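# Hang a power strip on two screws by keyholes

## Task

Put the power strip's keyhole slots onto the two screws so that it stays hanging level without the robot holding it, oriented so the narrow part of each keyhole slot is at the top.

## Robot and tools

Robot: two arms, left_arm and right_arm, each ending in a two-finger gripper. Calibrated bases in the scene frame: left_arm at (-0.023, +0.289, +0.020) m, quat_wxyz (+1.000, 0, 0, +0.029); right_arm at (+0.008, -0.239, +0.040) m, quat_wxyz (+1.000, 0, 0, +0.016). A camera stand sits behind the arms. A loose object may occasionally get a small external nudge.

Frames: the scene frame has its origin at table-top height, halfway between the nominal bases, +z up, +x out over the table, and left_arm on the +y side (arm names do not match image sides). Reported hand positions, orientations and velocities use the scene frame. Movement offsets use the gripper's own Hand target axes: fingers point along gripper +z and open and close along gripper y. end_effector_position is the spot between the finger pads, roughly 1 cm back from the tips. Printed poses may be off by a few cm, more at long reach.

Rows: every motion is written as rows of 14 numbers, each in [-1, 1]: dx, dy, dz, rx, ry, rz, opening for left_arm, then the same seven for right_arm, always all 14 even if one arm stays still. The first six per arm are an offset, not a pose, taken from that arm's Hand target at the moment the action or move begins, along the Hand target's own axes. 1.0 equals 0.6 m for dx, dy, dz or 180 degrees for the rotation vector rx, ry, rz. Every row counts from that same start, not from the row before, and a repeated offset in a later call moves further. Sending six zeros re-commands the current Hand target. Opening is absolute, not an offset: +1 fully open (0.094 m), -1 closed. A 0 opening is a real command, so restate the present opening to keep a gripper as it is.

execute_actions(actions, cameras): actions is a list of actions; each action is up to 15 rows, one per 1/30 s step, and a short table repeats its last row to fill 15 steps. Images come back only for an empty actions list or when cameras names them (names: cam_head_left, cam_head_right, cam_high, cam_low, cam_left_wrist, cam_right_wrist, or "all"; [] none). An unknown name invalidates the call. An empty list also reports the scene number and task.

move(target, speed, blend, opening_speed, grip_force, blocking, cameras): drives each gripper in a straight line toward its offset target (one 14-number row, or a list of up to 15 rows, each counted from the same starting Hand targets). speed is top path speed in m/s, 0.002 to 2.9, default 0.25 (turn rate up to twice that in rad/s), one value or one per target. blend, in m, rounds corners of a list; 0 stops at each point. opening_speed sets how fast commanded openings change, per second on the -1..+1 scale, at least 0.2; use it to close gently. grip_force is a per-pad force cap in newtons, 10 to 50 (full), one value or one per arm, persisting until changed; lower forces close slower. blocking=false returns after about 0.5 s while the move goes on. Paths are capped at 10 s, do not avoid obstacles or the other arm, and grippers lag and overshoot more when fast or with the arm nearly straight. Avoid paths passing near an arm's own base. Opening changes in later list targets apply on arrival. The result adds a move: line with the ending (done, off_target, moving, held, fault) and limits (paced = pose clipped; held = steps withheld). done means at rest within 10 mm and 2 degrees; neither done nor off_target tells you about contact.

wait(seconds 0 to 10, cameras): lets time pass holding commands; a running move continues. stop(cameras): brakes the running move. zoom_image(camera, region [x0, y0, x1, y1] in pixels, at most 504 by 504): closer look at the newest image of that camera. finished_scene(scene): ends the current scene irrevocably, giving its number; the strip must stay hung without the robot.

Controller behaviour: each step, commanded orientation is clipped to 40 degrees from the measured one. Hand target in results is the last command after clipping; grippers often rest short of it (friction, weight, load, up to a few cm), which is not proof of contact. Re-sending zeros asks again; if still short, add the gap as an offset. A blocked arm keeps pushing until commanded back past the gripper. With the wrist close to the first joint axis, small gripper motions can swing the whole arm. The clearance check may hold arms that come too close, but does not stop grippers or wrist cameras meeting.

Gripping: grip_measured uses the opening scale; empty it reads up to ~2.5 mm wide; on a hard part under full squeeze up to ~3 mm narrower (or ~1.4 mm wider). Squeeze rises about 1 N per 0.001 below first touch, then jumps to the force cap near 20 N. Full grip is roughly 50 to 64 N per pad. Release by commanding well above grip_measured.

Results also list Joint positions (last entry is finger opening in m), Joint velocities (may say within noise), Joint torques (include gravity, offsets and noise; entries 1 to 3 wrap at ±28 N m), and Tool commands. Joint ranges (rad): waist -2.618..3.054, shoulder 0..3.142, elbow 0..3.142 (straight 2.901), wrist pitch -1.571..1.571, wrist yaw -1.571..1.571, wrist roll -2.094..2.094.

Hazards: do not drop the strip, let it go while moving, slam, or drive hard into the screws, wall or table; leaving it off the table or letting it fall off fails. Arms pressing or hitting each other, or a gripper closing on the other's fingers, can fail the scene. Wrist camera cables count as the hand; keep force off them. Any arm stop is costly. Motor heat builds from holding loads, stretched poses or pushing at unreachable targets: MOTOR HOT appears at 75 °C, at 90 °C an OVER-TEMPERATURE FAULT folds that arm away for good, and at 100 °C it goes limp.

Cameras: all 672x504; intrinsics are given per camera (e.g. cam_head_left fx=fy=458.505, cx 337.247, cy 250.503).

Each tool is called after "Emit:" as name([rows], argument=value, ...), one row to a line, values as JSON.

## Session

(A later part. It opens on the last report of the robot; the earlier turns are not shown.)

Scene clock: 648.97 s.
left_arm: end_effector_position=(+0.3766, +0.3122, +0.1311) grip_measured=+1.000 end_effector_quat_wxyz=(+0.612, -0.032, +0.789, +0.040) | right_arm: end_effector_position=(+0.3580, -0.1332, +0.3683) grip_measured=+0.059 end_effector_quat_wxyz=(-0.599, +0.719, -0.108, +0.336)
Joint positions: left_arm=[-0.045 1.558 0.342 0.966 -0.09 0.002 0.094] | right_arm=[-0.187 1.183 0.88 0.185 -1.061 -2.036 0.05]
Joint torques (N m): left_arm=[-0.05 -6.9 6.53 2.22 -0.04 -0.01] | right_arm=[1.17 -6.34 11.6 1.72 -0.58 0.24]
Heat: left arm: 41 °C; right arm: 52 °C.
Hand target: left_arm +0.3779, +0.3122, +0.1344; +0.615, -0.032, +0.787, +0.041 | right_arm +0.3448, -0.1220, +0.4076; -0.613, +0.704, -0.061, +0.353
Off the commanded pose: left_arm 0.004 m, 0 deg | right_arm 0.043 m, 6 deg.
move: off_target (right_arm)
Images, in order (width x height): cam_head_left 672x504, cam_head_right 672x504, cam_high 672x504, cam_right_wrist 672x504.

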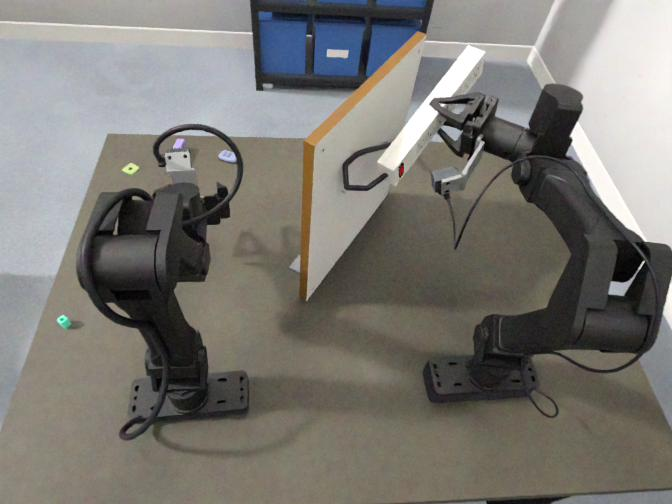

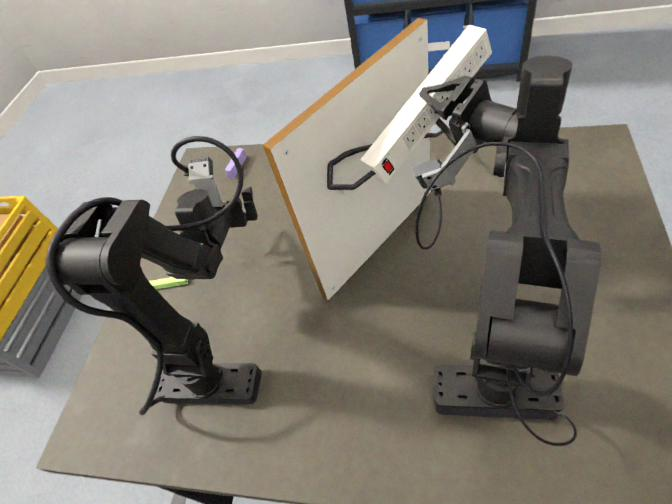

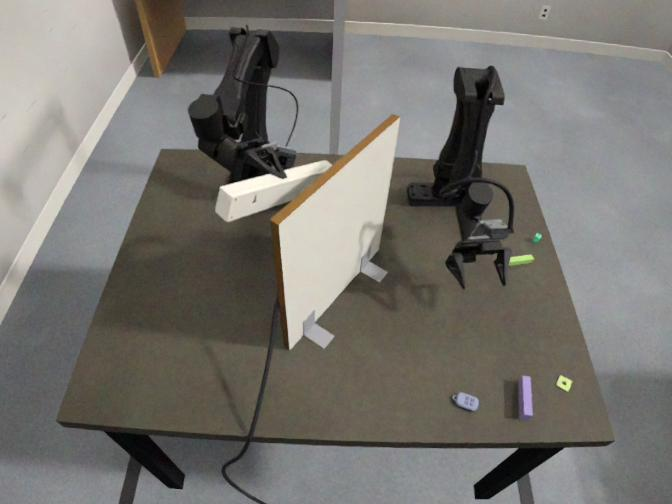

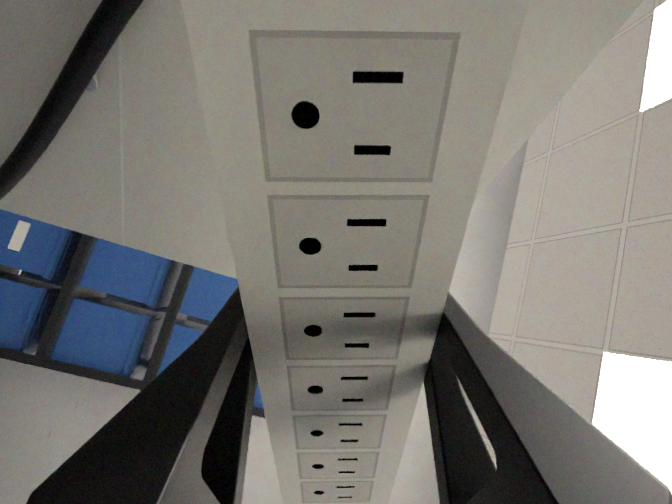

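Emit:
move(target=[0,0,0,0,0,0,1, -0.0768,0.0905,0.0573,0,0,0.139,-0.3], speed=0.1, cameras=["cam_head_right","cam_right_wrist","cam_head_left"])

Scene clock: 661.63 s.
left_arm: end_effector_position=(+0.3766, +0.3122, +0.1311) grip_measured=+1.000 end_effector_quat_wxyz=(+0.612, -0.032, +0.789, +0.040) | right_arm: end_effector_position=(+0.3546, -0.0918, +0.3273) grip_measured=+0.059 end_effector_quat_wxyz=(+0.657, -0.683, +0.234, -0.217)
Joint positions: left_arm=[-0.045 1.558 0.342 0.966 -0.09 0.002 0.094] | right_arm=[-0.02 1.195 0.699 0.425 -0.909 -1.616 0.05]
Joint torques (N m): left_arm=[-0.05 -6.9 6.56 2.23 -0.04 -0.01] | right_arm=[1.26 -3.26 7.06 2.21 -0.39 0.36]
Heat: left arm: 41 °C; right arm: 51 °C.
Hand target: left_arm +0.3779, +0.3122, +0.1344; +0.615, -0.032, +0.787, +0.041 | right_arm +0.3490, -0.0830, +0.3391; +0.675, -0.674, +0.212, -0.212
Off the commanded pose: left_arm 0.004 m, 0 deg | right_arm 0.016 m, 4 deg.
move: off_target (right_arm)
Images, in order (width x height): cam_head_left 672x504, cam_head_right 672x504, cam_right_wrist 672x504.

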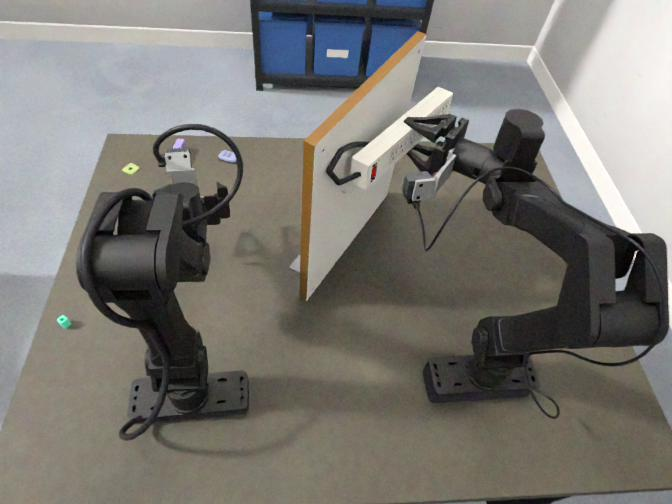

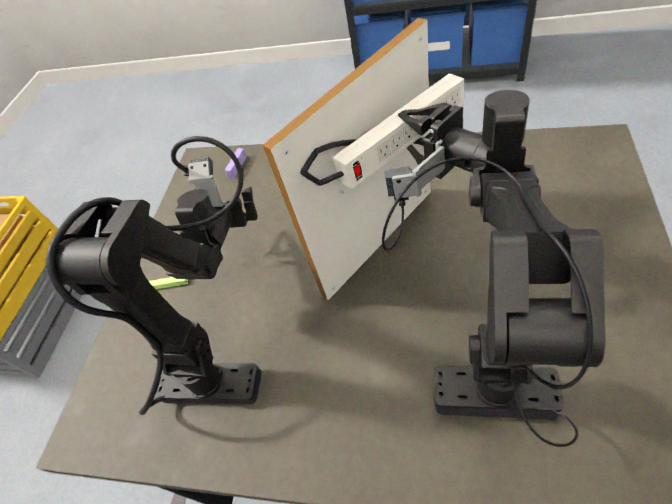

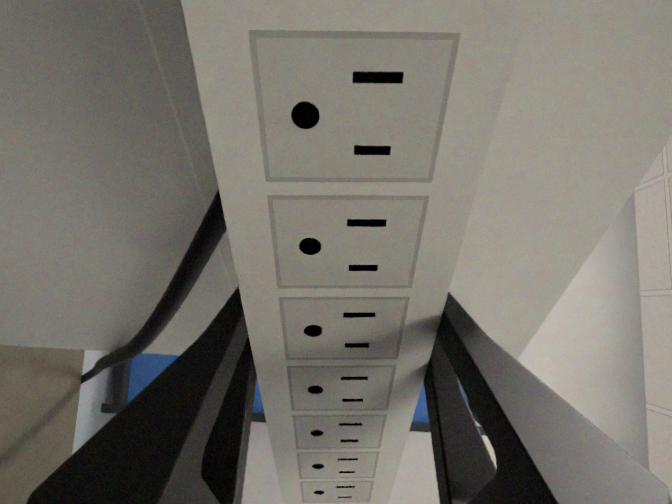

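Emit:
move([
  [0,0,0,0,0,0,1, 0,-0.11,0,0.0225,-0.039,-0.139,-0.3],
  [0,0,0,0,0,0,1, 0,-0.11,0.048,0.0225,-0.039,-0.139,-0.3],
], speed=[0.12,0.06], blend=0.01, cameras=["cam_head_right","cam_right_wrist","cam_head_left"])

Scene clock: 693.73 s.
left_arm: end_effector_position=(+0.3766, +0.3122, +0.1311) grip_measured=+1.000 end_effector_quat_wxyz=(+0.612, -0.032, +0.789, +0.040) | right_arm: end_effector_position=(+0.3666, -0.0674, +0.3739) grip_measured=+0.059 end_effector_quat_wxyz=(-0.635, +0.708, -0.041, +0.305)
Joint positions: left_arm=[-0.045 1.558 0.342 0.966 -0.09 0.002 0.094] | right_arm=[0.015 1.309 0.92 0.376 -1.019 -1.971 0.05]
Joint torques (N m): left_arm=[-0.03 -6.91 6.54 2.22 -0.04 -0.01] | right_arm=[1.28 -4.15 12.01 1.85 -0.21 0.26]
Heat: left arm: 41 °C; right arm: 44 °C.
Hand target: left_arm +0.3779, +0.3122, +0.1344; +0.615, -0.032, +0.787, +0.041 | right_arm +0.3654, -0.0594, +0.4051; -0.648, +0.692, -0.012, +0.319
Off the commanded pose: left_arm 0.004 m, 0 deg | right_arm 0.032 m, 4 deg.
move: off_target (right_arm)
Images, in order (width x height): cam_head_left 672x504, cam_head_right 672x504, cam_right_wrist 672x504.

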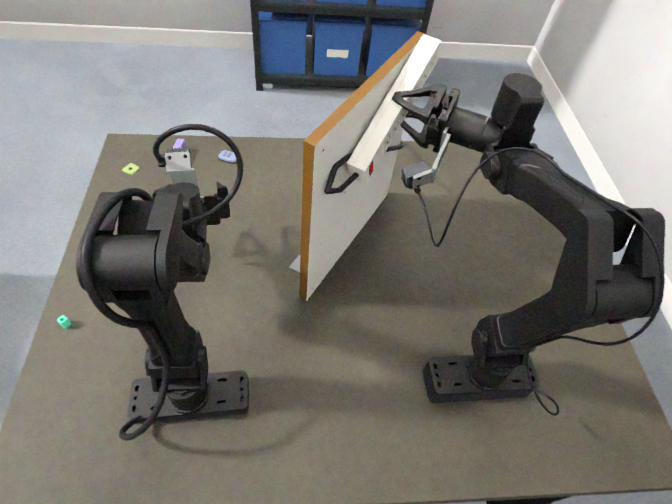

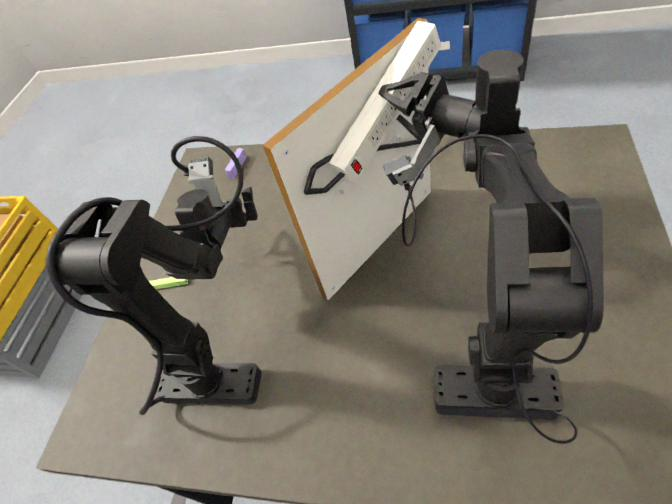

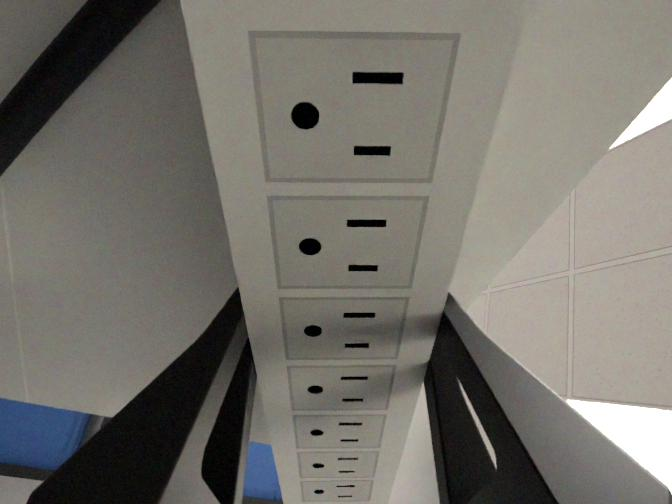

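Emit:
move([
  [0,0,0,0,0,0,1, 0,0,0.0167,0,0,0,-0.3],
  [0,0,0,0,0,0,1, 0,0.02,0.0167,0,0,0.139,-0.3],
], speed=[0.05,0.1], cameras=["cam_head_right","cam_right_wrist","cam_head_left"])

Scene clock: 707.03 s.
left_arm: end_effector_position=(+0.3766, +0.3122, +0.1311) grip_measured=+1.000 end_effector_quat_wxyz=(+0.612, -0.032, +0.789, +0.040) | right_arm: end_effector_position=(+0.3683, -0.0663, +0.3858) grip_measured=+0.059 end_effector_quat_wxyz=(+0.682, -0.686, +0.125, -0.220)
Joint positions: left_arm=[-0.045 1.558 0.342 0.966 -0.09 0.002 0.094] | right_arm=[0.014 1.324 0.936 0.443 -1.033 -1.655 0.05]
Joint torques (N m): left_arm=[-0.03 -6.93 6.53 2.22 -0.04 -0.01] | right_arm=[3.23 -1.77 11.21 1.34 0.26 1.16]
Heat: left arm: 41 °C; right arm: 50 °C.
Hand target: left_arm +0.3779, +0.3122, +0.1344; +0.615, -0.032, +0.787, +0.041 | right_arm +0.3747, -0.0524, +0.3946; +0.702, -0.673, +0.161, -0.171
Off the commanded pose: left_arm 0.004 m, 0 deg | right_arm 0.018 m, 7 deg.
move: off_target (right_arm)
Images, in order (width x height): cam_head_left 672x504, cam_head_right 672x504, cam_right_wrist 672x504.

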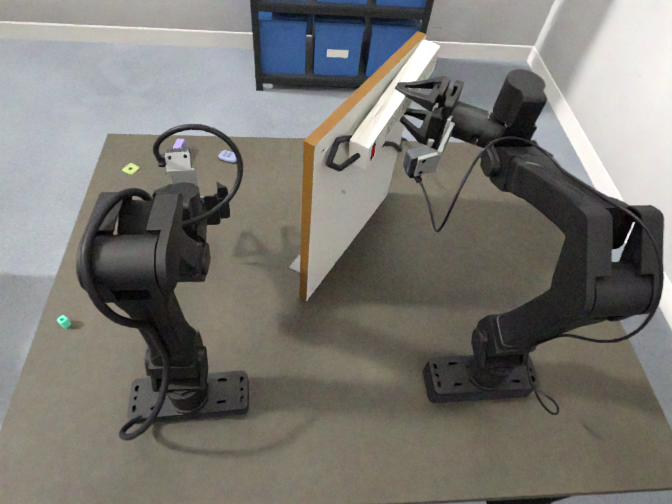

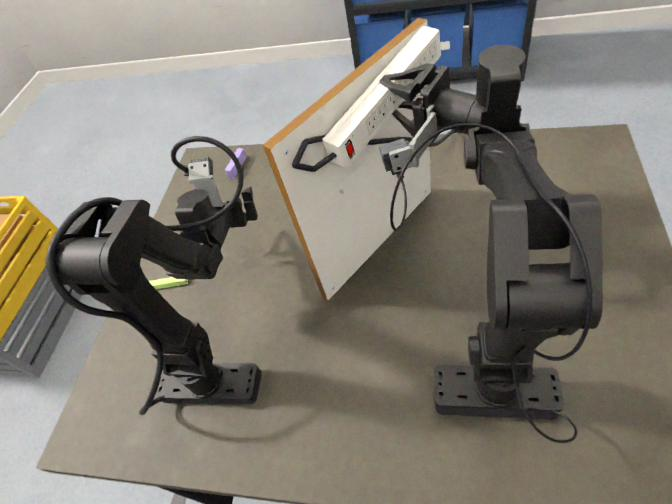

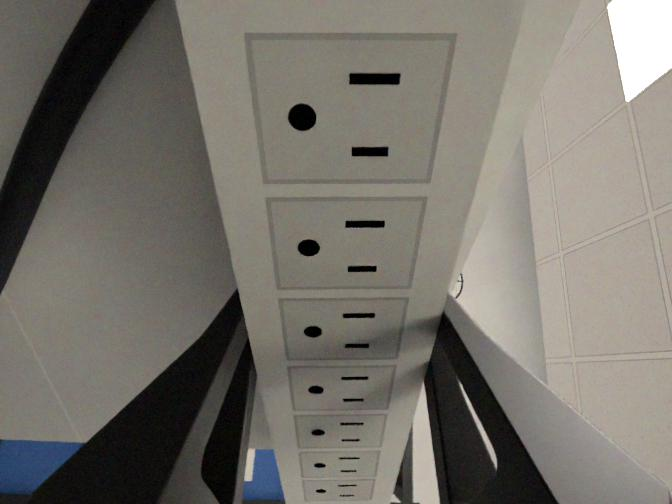

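Emit:
zoom_image(camera="cam_head_left", region=[290, 20, 480, 220])

Emit:
zoom_image(camera="cam_head_right", region=[260, 10, 460, 220])

Scaled by 2.520.

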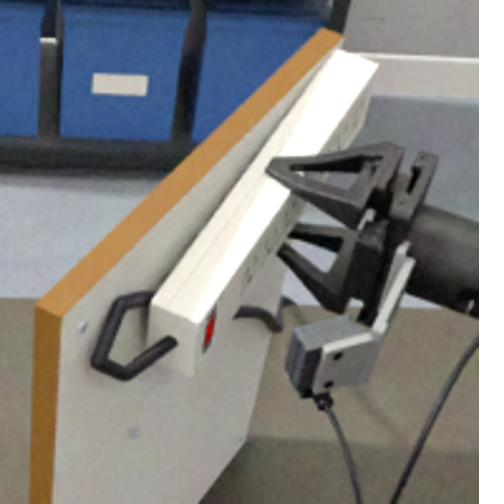

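Scaled by 2.400.

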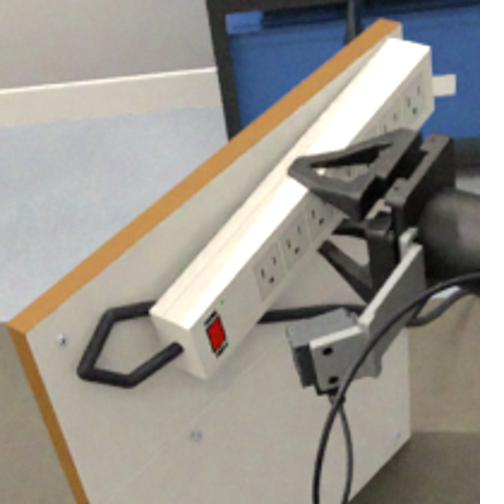

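Emit:
move([
  [0,0,0,0,0,0,1, -0.022,0.001,-0.157,0,0.07,0,-0.3],
  [0,0,0,0,0,0,1, 0.1365,0.0445,-0.34,0,0.267,0,-0.3],
  [0,0,0,0,0,0,1, 0.277,0.391,-0.432,-0.4439,0.2593,0.2844,-0.3],
], speed=[0.1,0.25,0.25], blend=[0.03,0.05,0], cameras=["cam_high","cam_right_wrist","cam_head_right"])

Scene clock: 763.33 s.
left_arm: end_effector_position=(+0.3766, +0.3122, +0.1311) grip_measured=+1.000 end_effector_quat_wxyz=(+0.612, -0.032, +0.789, +0.040) | right_arm: end_effector_position=(+0.4103, -0.3583, +0.1460) grip_measured=+0.059 end_effector_quat_wxyz=(-0.025, +0.697, -0.717, -0.012)
Joint positions: left_arm=[-0.045 1.558 0.342 0.966 -0.09 0.002 0.094] | right_arm=[-0.347 2.164 2 -1.404 -0.056 -1.858 0.05]
Joint torques (N m): left_arm=[-0.03 -6.91 6.52 2.22 -0.04 -0.01] | right_arm=[0.75 -8.76 9.06 -0.27 -0.28 -0.18]
Heat: left arm: 41 °C; right arm: 49 °C.
Hand target: left_arm +0.3779, +0.3122, +0.1344; +0.615, -0.032, +0.787, +0.041 | right_arm +0.4097, -0.3502, +0.1497; -0.027, +0.706, -0.707, -0.028
Off the commanded pose: left_arm 0.004 m, 0 deg | right_arm 0.009 m, 2 deg.
move: done
Images, in order (width x height): cam_head_right 672x504, cam_high 672x504, cam_right_wrist 672x504.

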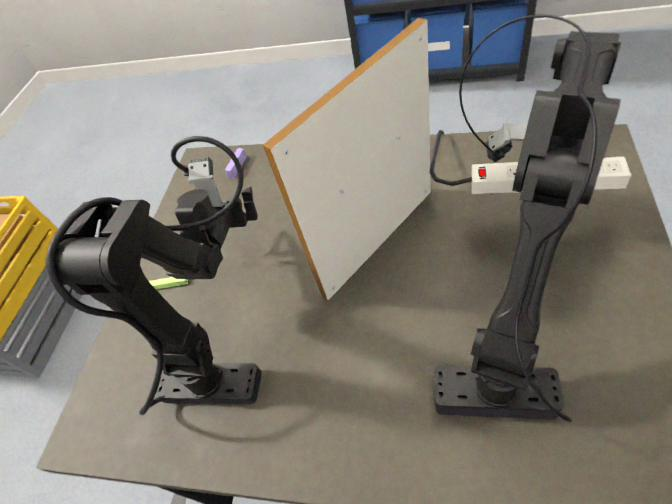

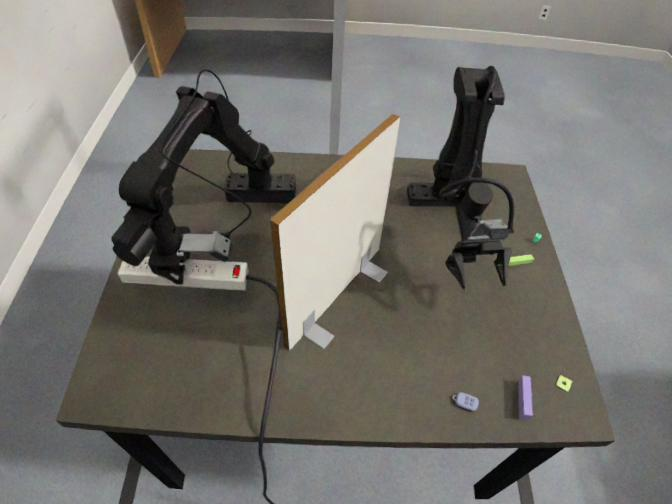

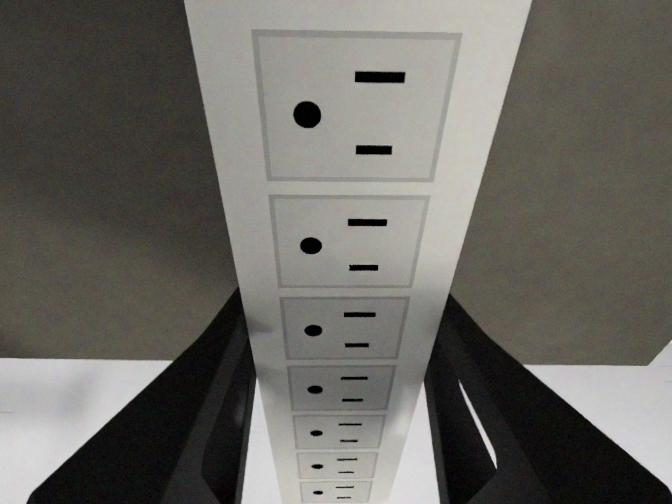

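Emit:
move([
  [0,0,0,0,0,0,1, 0.01,0,0.18,0,0,0,-0.3],
  [0,0,0,0,0,0,1, 0.01,0,0.206,0,0,0,-0.3],
], speed=[0.15,0.05], blend=[0.005,0], cameras=["cam_right_wrist","cam_high"])

Emit:
zoom_image(camera="cam_high", region=[100, 200, 260, 320])

Scene clock: 768.97 s.
left_arm: end_effector_position=(+0.3766, +0.3122, +0.1311) grip_measured=+1.000 end_effector_quat_wxyz=(+0.612, -0.032, +0.789, +0.040) | right_arm: end_effector_position=(+0.4158, -0.3573, +0.0368) grip_measured=+0.059 end_effector_quat_wxyz=(-0.029, +0.699, -0.714, -0.004)
Joint positions: left_arm=[-0.045 1.558 0.342 0.966 -0.09 0.002 0.094] | right_arm=[-0.34 2.225 1.66 -0.986 -0.055 -1.857 0.05]
Joint torques (N m): left_arm=[-0.03 -6.91 6.53 2.22 -0.04 -0.01] | right_arm=[0.91 -8.65 4.94 0.13 -0.27 -0.1]
Heat: left arm: 41 °C; right arm: 48 °C.
Hand target: left_arm +0.3779, +0.3122, +0.1344; +0.615, -0.032, +0.787, +0.041 | right_arm +0.4096, -0.3465, +0.0261; -0.027, +0.707, -0.707, -0.028
Off the commanded pose: left_arm 0.004 m, 0 deg | right_arm 0.017 m, 3 deg.
move: off_target (right_arm)
Images, in order (width x height): cam_high 672x504, cam_right_wrist 672x504.

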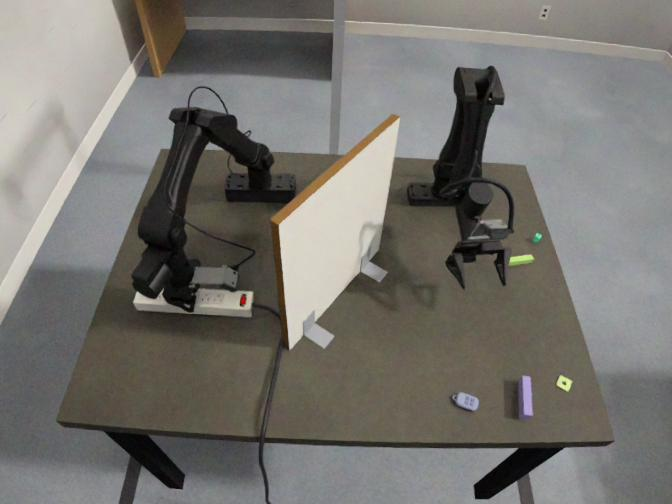

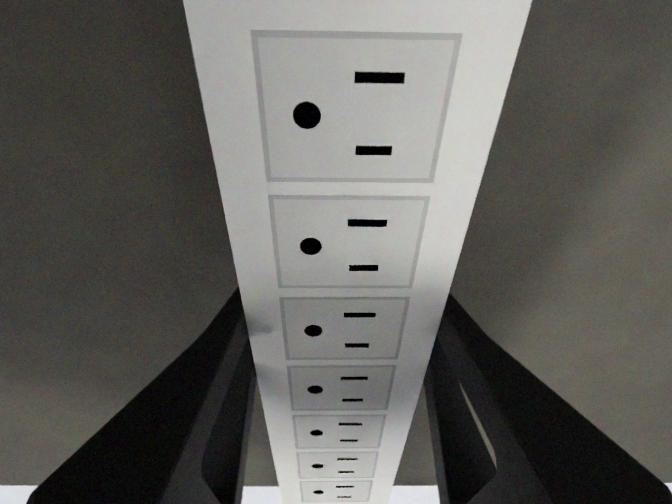

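Scaled by 3.150.

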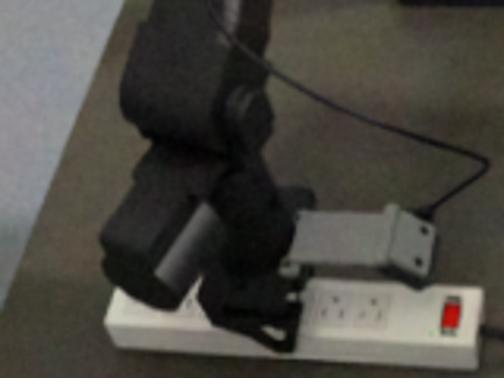

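Emit:
move(target=[0,0,0,0,0,0,1, 0.01,0,0.018,0,0,0,-0.3], speed=0.04, cameras=["cam_right_wrist"])

Emit:
move(target=[0,0,0,0,0,0,1, 0,0,-0.008,0,0,0,1], speed=0.04, opening_speed=0.6, cameras=["cam_right_wrist"])

Scene clock: 774.07 s.
left_arm: end_effector_position=(+0.3766, +0.3122, +0.1311) grip_measured=+1.000 end_effector_quat_wxyz=(+0.612, -0.032, +0.789, +0.040) | right_arm: end_effector_position=(+0.4178, -0.3571, +0.0275) grip_measured=+0.059 end_effector_quat_wxyz=(-0.031, +0.700, -0.713, -0.005)
Joint positions: left_arm=[-0.045 1.558 0.342 0.966 -0.09 0.002 0.094] | right_arm=[-0.34 2.244 1.652 -0.958 -0.06 -1.86 0.05]
Joint torques (N m): left_arm=[-0.03 -6.9 6.54 2.23 -0.04 -0.01] | right_arm=[-0.06 -8.51 4.75 0.17 -0.19 -0.15]
Heat: left arm: 41 °C; right arm: 47 °C.
Hand target: left_arm +0.3779, +0.3122, +0.1344; +0.615, -0.032, +0.787, +0.041 | right_arm +0.4094, -0.3516, +0.0147; -0.027, +0.706, -0.707, -0.028
Off the commanded pose: left_arm 0.004 m, 0 deg | right_arm 0.016 m, 3 deg.
move: off_target (right_arm)
Images, in order (width x height): cam_right_wrist 672x504.

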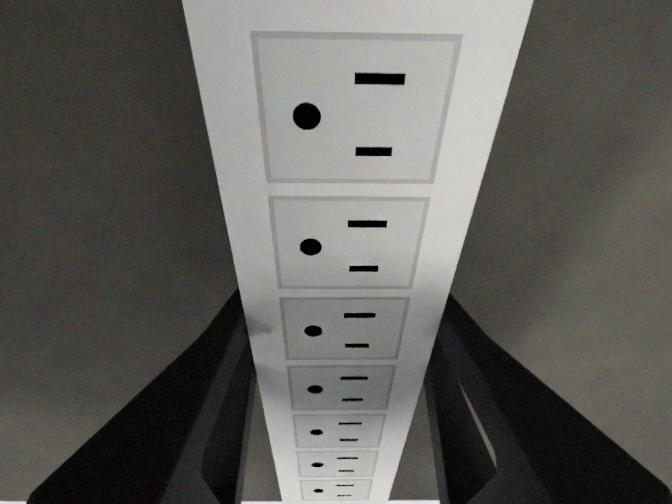

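Scene clock: 776.43 s.
left_arm: end_effector_position=(+0.3766, +0.3122, +0.1311) grip_measured=+1.000 end_effector_quat_wxyz=(+0.612, -0.032, +0.789, +0.040) | right_arm: end_effector_position=(+0.4159, -0.3564, +0.0274) grip_measured=+0.998 end_effector_quat_wxyz=(-0.029, +0.705, -0.709, -0.009)
Joint positions: left_arm=[-0.045 1.558 0.342 0.966 -0.09 0.002 0.094] | right_arm=[-0.34 2.244 1.652 -0.967 -0.06 -1.873 0.094]
Joint torques (N m): left_arm=[-0.03 -6.91 6.53 2.22 -0.04 -0.01] | right_arm=[-0.09 -8.88 5.37 0.07 -0.23 -0.07]
Heat: left arm: 41 °C; right arm: 46 °C.
Hand target: left_arm +0.3779, +0.3122, +0.1344; +0.615, -0.032, +0.787, +0.041 | right_arm +0.4094, -0.3520, +0.0195; -0.027, +0.706, -0.707, -0.028
Off the commanded pose: left_arm 0.004 m, 0 deg | right_arm 0.011 m, 2 deg.
move: off_target (right_arm)
Images, in order (width x height): cam_right_wrist 672x504.

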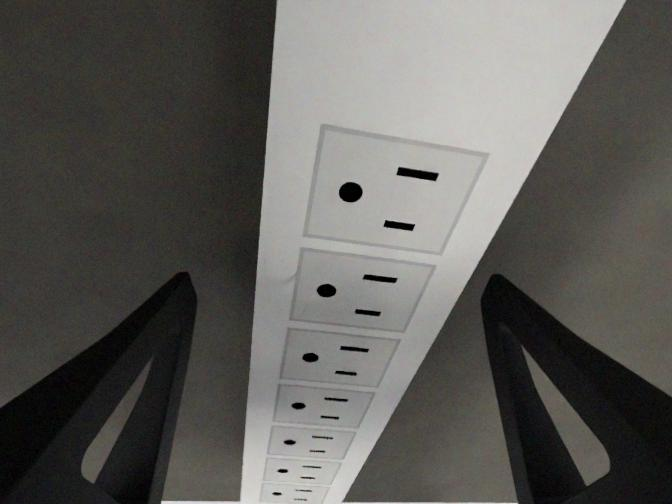

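Emit:
move([
  [0,0,0,0,0,0,1, 0,0,-0.1,0,0,0,1],
  [0,0,0,0,0,0,1, 0.006,-0.008,-0.2187,0.0209,0.0185,0.527,1],
  [0,0,0,0,0,0,1, 0.006,-0.008,-0.2187,-0.0367,0.0038,-0.9442,1],
], speed=[0.12,0.4,0.4], blend=[0.02,0.02,0], cameras=["cam_right_wrist","cam_high"])

Scene clock: 810.80 s.
left_arm: end_effector_position=(+0.3766, +0.3122, +0.1311) grip_measured=+1.000 end_effector_quat_wxyz=(+0.612, -0.032, +0.789, +0.040) | right_arm: end_effector_position=(+0.4084, -0.3659, +0.1351) grip_measured=+0.998 end_effector_quat_wxyz=(-0.020, +0.766, +0.643, -0.005)
Joint positions: left_arm=[-0.045 1.558 0.342 0.966 -0.09 0.002 0.094] | right_arm=[-0.346 2.213 2.035 -1.432 -0.012 1.431 0.094]
Joint torques (N m): left_arm=[-0.03 -6.9 6.54 2.22 -0.04 -0.01] | right_arm=[0.7 -11.69 8.54 0.01 0.09 0.06]
Heat: left arm: 41 °C; right arm: 45 °C.
Hand target: left_arm +0.3779, +0.3122, +0.1344; +0.615, -0.032, +0.787, +0.041 | right_arm +0.4145, -0.3658, +0.1502; +0.000, +0.766, +0.643, +0.000
Off the commanded pose: left_arm 0.004 m, 0 deg | right_arm 0.016 m, 2 deg.
move: off_target (right_arm)
Images, in order (width x height): cam_high 672x504, cam_right_wrist 672x504.

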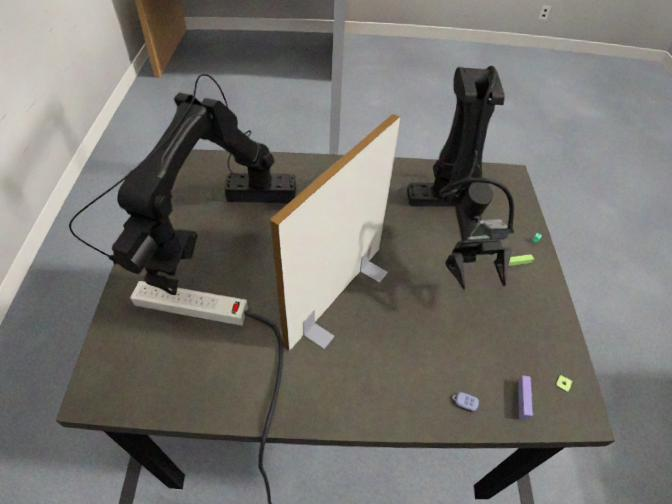

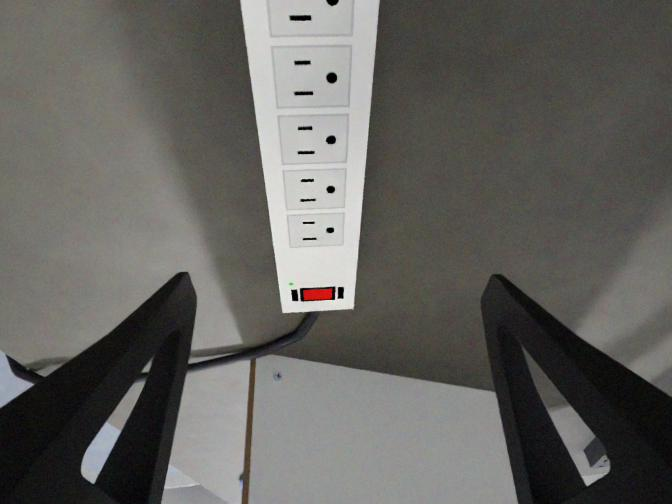

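Emit:
move([
  [0,0,0,0,0,0,1,-0.0285,0.011,0,0,0,0,1],
  [0,0,0,0,0,0,1,-0.0285,0.011,0.19,0,0,0,1],
], speed=0.15, cameras=["cam_right_wrist"])

Scene clock: 838.40 s.
left_arm: end_effector_position=(+0.3766, +0.3122, +0.1311) grip_measured=+1.000 end_effector_quat_wxyz=(+0.612, -0.032, +0.789, +0.040) | right_arm: end_effector_position=(+0.4219, -0.3817, +0.0467) grip_measured=+0.998 end_effector_quat_wxyz=(+0.006, +0.766, +0.642, +0.010)
Joint positions: left_arm=[-0.045 1.558 0.342 0.966 -0.09 0.002 0.094] | right_arm=[-0.371 2.264 1.766 -1.052 -0.011 1.407 0.094]
Joint torques (N m): left_arm=[-0.03 -6.91 6.53 2.22 -0.04 -0.01] | right_arm=[-0.21 -9.02 5.26 0.3 0.12 -0.04]
Heat: left arm: 41 °C; right arm: 46 °C.
Hand target: left_arm +0.3779, +0.3122, +0.1344; +0.615, -0.032, +0.787, +0.041 | right_arm +0.4180, -0.3837, +0.0361; +0.000, +0.766, +0.643, +0.000
Off the commanded pose: left_arm 0.004 m, 0 deg | right_arm 0.011 m, 1 deg.
move: off_target (right_arm)
Images, in order (width x height): cam_right_wrist 672x504.

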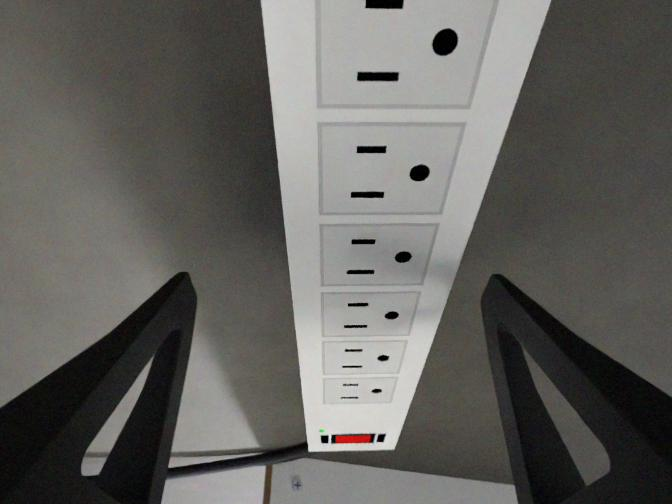

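Emit:
move(target=[0,0,0,0,0,0,1,0.0217,-0.0213,-0.01,0,0,0,1], speed=0.1, cameras=["cam_right_wrist"])

Scene clock: 850.53 s.
left_arm: end_effector_position=(+0.3766, +0.3122, +0.1311) grip_measured=+1.000 end_effector_quat_wxyz=(+0.612, -0.032, +0.789, +0.040) | right_arm: end_effector_position=(+0.4053, -0.3678, +0.0281) grip_measured=+0.998 end_effector_quat_wxyz=(-0.018, +0.764, +0.644, -0.005)
Joint positions: left_arm=[-0.045 1.558 0.342 0.966 -0.09 0.002 0.094] | right_arm=[-0.353 2.264 1.688 -1.032 -0.011 1.42 0.094]
Joint torques (N m): left_arm=[-0.03 -6.9 6.53 2.22 -0.04 -0.01] | right_arm=[0.38 -14.06 4.63 0.15 0.11 0.06]
Heat: left arm: 41 °C; right arm: 45 °C.
Hand target: left_arm +0.3779, +0.3122, +0.1344; +0.615, -0.032, +0.787, +0.041 | right_arm +0.4077, -0.3687, +0.0422; +0.000, +0.766, +0.643, +0.000
Off the commanded pose: left_arm 0.004 m, 0 deg | right_arm 0.014 m, 2 deg.
move: off_target (right_arm)
Images, in order (width x height): cam_right_wrist 672x504.

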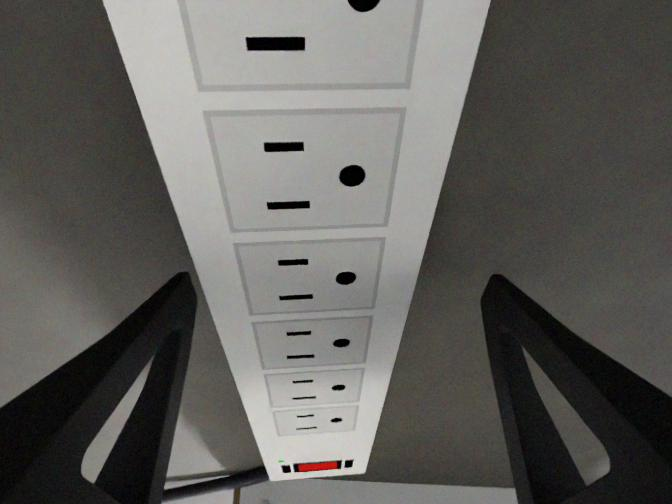

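Emit:
move([
  [0,0,0,0,0,0,1,0,0.013,0.005,0,0,0,1],
  [0,0,0,0,0,0,1,0,0.013,0.006,0,0,0,-0.3],
], speed=0.1, opening_speed=0.8, cameras=["cam_right_wrist"])

Scene clock: 859.20 s.
left_arm: end_effector_position=(+0.3766, +0.3122, +0.1311) grip_measured=+1.000 end_effector_quat_wxyz=(+0.612, -0.032, +0.789, +0.040) | right_arm: end_effector_position=(+0.4066, -0.3682, +0.0281) grip_measured=+0.068 end_effector_quat_wxyz=(-0.016, +0.767, +0.642, -0.003)
Joint positions: left_arm=[-0.045 1.558 0.342 0.966 -0.09 0.002 0.094] | right_arm=[-0.353 2.264 1.688 -1.026 -0.011 1.426 0.05]
Joint torques (N m): left_arm=[-0.03 -6.9 6.54 2.22 -0.04 -0.01] | right_arm=[0.57 -11.21 7.79 0.07 0.1 0.04]
Heat: left arm: 41 °C; right arm: 45 °C.
Hand target: left_arm +0.3779, +0.3122, +0.1344; +0.615, -0.032, +0.787, +0.041 | right_arm +0.4153, -0.3700, +0.0386; +0.000, +0.766, +0.643, +0.000
Off the commanded pose: left_arm 0.004 m, 0 deg | right_arm 0.014 m, 2 deg.
move: off_target (right_arm); target 2's new opening was sent with right_arm's hand 0.015 m and 2 deg from that target
Images, in order (width x height): cam_right_wrist 672x504.

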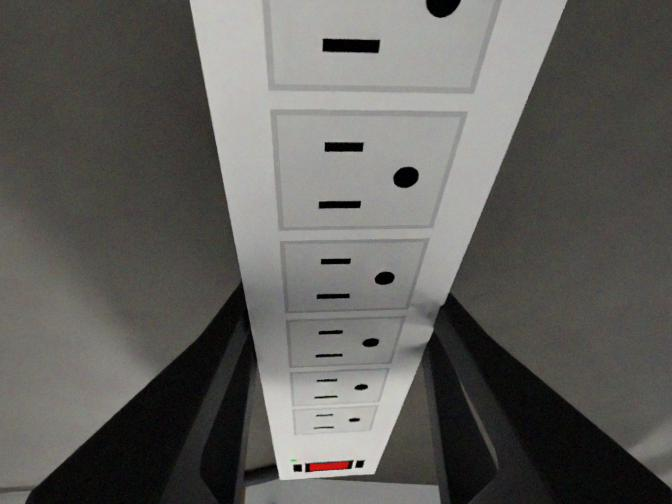

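Emit:
move(target=[0,0,0,0,0,0,1,0,0,-0.2167,0,0,0,-0.3], speed=0.12, cameras=["cam_head_left","cam_high"])

Emit:
move([
  [0,0,0,0,0,0,1,0,0,0,0,0,0,-0.3],
  [0.0583,-0.0531,-0.169,-0.1848,-0.0674,-0.1614,1,0.0583,-0.0531,-0.169,-0.1848,-0.0674,-0.1614,-0.3],
], speed=0.0021)

Scene clock: 911.00 s.
left_arm: end_effector_position=(+0.3766, +0.3122, +0.1311) grip_measured=+1.000 end_effector_quat_wxyz=(+0.612, -0.032, +0.789, +0.040) | right_arm: end_effector_position=(+0.4169, -0.3726, +0.1451) grip_measured=+0.068 end_effector_quat_wxyz=(-0.013, +0.773, +0.634, -0.004)
Joint positions: left_arm=[-0.045 1.558 0.342 0.966 -0.09 0.002 0.094] | right_arm=[-0.353 2.255 2.144 -1.487 -0.006 1.447 0.05]
Joint torques (N m): left_arm=[-0.03 -6.91 6.53 2.22 -0.04 -0.01] | right_arm=[0.49 -13.3 8.94 -0.26 0.05 -0.2]
Heat: left arm: 41 °C; right arm: 48 °C.
Hand target: left_arm +0.3779, +0.3122, +0.1344; +0.615, -0.032, +0.787, +0.041 | right_arm +0.4154, -0.3701, +0.1686; +0.000, +0.766, +0.643, +0.000
Off the commanded pose: left_arm 0.004 m, 0 deg | right_arm 0.024 m, 2 deg.
move: off_target (right_arm)
Images, in order (width x height): cam_head_left 672x504, cam_high 672x504.

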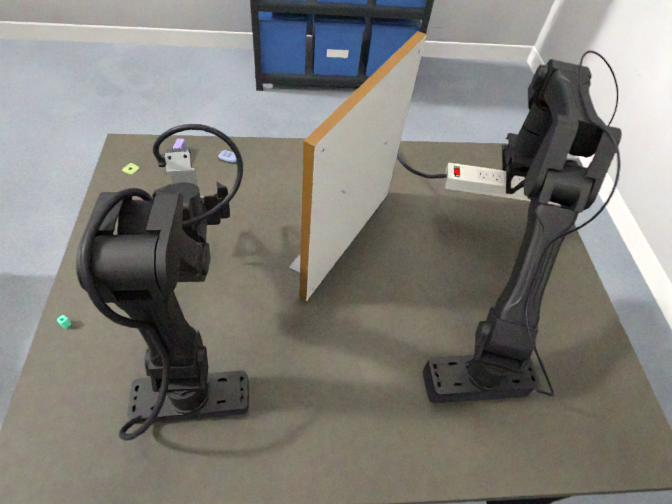

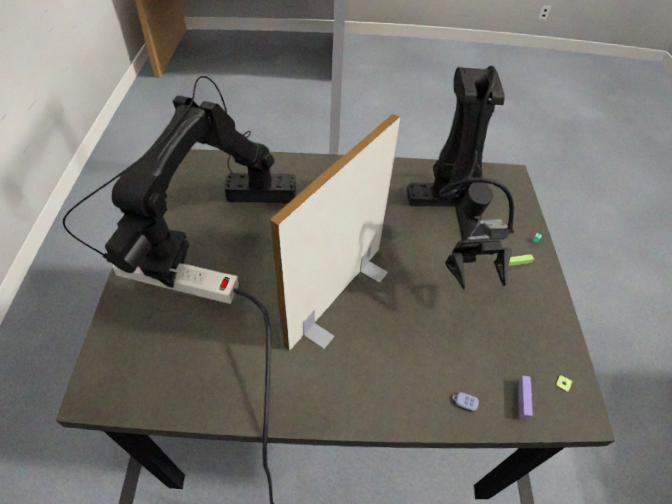

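Scene clock: 921.20 s.
left_arm: end_effector_position=(+0.3744, +0.3126, +0.1292) grip_measured=+1.000 end_effector_quat_wxyz=(+0.610, -0.048, +0.789, +0.049) | right_arm: end_effector_position=(+0.4197, -0.3733, +0.1459) grip_measured=+0.068 end_effector_quat_wxyz=(-0.004, +0.770, +0.639, -0.002)
Joint positions: left_arm=[-0.069 1.558 0.336 0.966 -0.146 -0.019 0.094] | right_arm=[-0.35 2.248 2.136 -1.469 0 1.438 0.05]
Joint torques (N m): left_arm=[-0.72 -7.12 4.93 2.53 -0.08 -0.1] | right_arm=[0.76 -16.47 5.12 0 0.06 -0.24]
Heat: left arm: 41 °C; right arm: 47 °C.
Hand target: left_arm +0.3728, +0.3101, +0.1339; +0.619, -0.050, +0.783, +0.044 (not the last commanded pose) | right_arm +0.4138, -0.3681, +0.1727; +0.014, +0.758, +0.652, +0.005 (not the last commanded pose)
Off the commanded pose: left_arm 0.108 m, 44 deg | right_arm 0.135 m, 47 deg.
move: off_target (left_arm, right_arm; path cut at 10 s); path passed 1 of 2 targets

Emit:
move([
  [0,0,0,0,0,0,1,0.0583,-0.0531,-0.17,-0.1848,-0.0674,-0.1614,-0.3],
  [0,0,0,0,0,0,1,0.1047,-0.0783,-0.32,-0.3420,-0.1781,-0.3684,-0.3],
  [0,0,0,0,0,0,1,0.1375,-0.0841,-0.435,-0.4652,-0.3257,-0.4652,-0.3],
], speed=0.2, blend=[0.03,0.03,0], cameras=["cam_head_left","cam_high","cam_low"])

Scene clock: 936.57 s.
left_arm: end_effector_position=(+0.3744, +0.3127, +0.1292) grip_measured=+1.000 end_effector_quat_wxyz=(+0.610, -0.049, +0.789, +0.049) | right_arm: end_effector_position=(+0.3746, -0.2774, +0.4101) grip_measured=+0.060 end_effector_quat_wxyz=(+0.684, -0.058, +0.723, +0.076)
Joint positions: left_arm=[-0.069 1.558 0.336 0.966 -0.147 -0.02 0.094] | right_arm=[-0.403 1.028 0.945 0.022 -0.561 -0.003 0.05]
Joint torques (N m): left_arm=[-0.72 -7.12 4.94 2.53 -0.07 -0.11] | right_arm=[-0.57 -4.15 6.95 2.3 -0.23 -0.05]
Heat: left arm: 42 °C; right arm: 46 °C.
Hand target: left_arm +0.3728, +0.3102, +0.1339; +0.619, -0.050, +0.783, +0.044 | right_arm +0.3691, -0.2752, +0.4312; +0.712, -0.077, +0.695, +0.065
Off the commanded pose: left_arm 0.006 m, 1 deg | right_arm 0.022 m, 5 deg.
move: off_target (right_arm)
Images, in order (width x height): cam_head_left 672x504, cam_high 672x504, cam_low 672x504.

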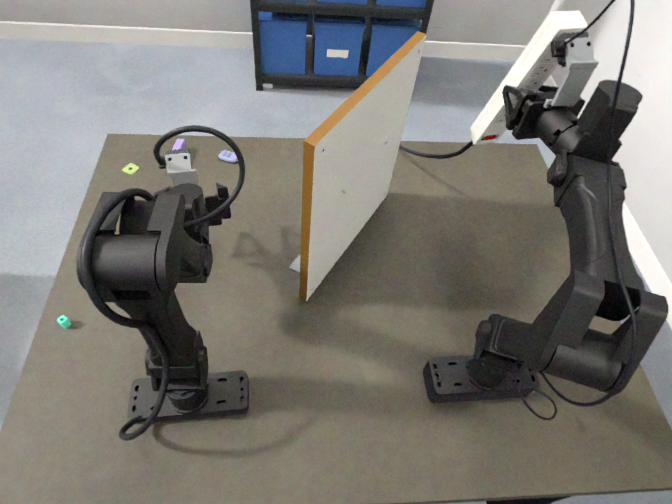

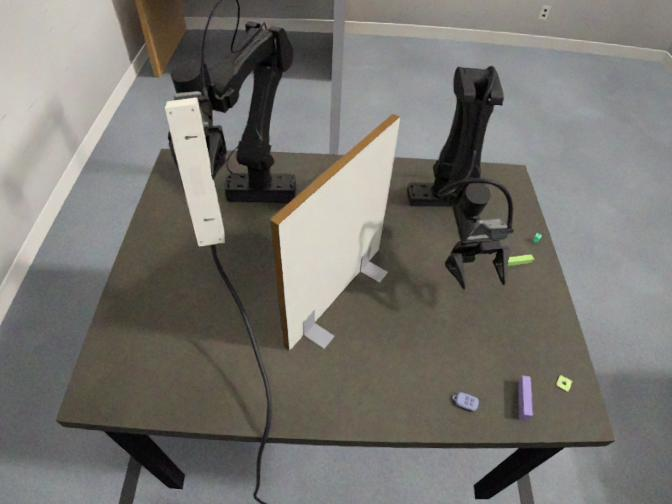

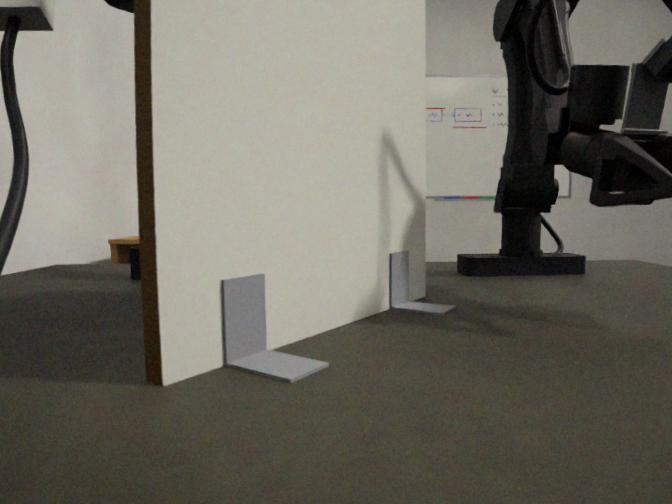

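Emit:
zoom_image(camera="cam_high", region=[140, 80, 260, 260])

Scaled by 2.800.

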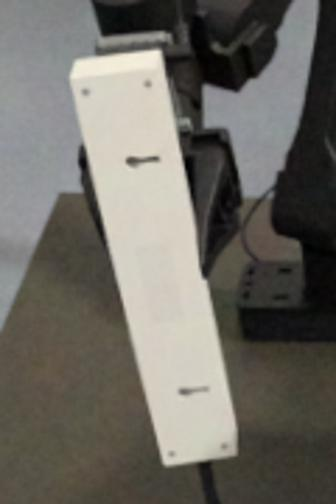

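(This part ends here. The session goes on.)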